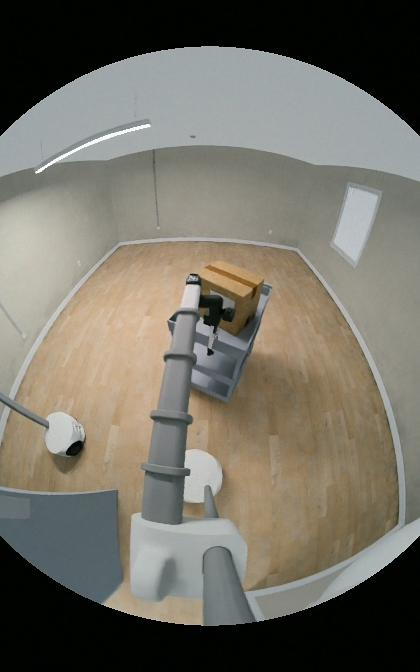

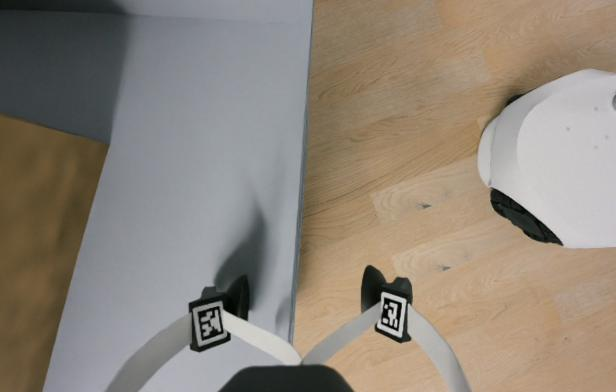

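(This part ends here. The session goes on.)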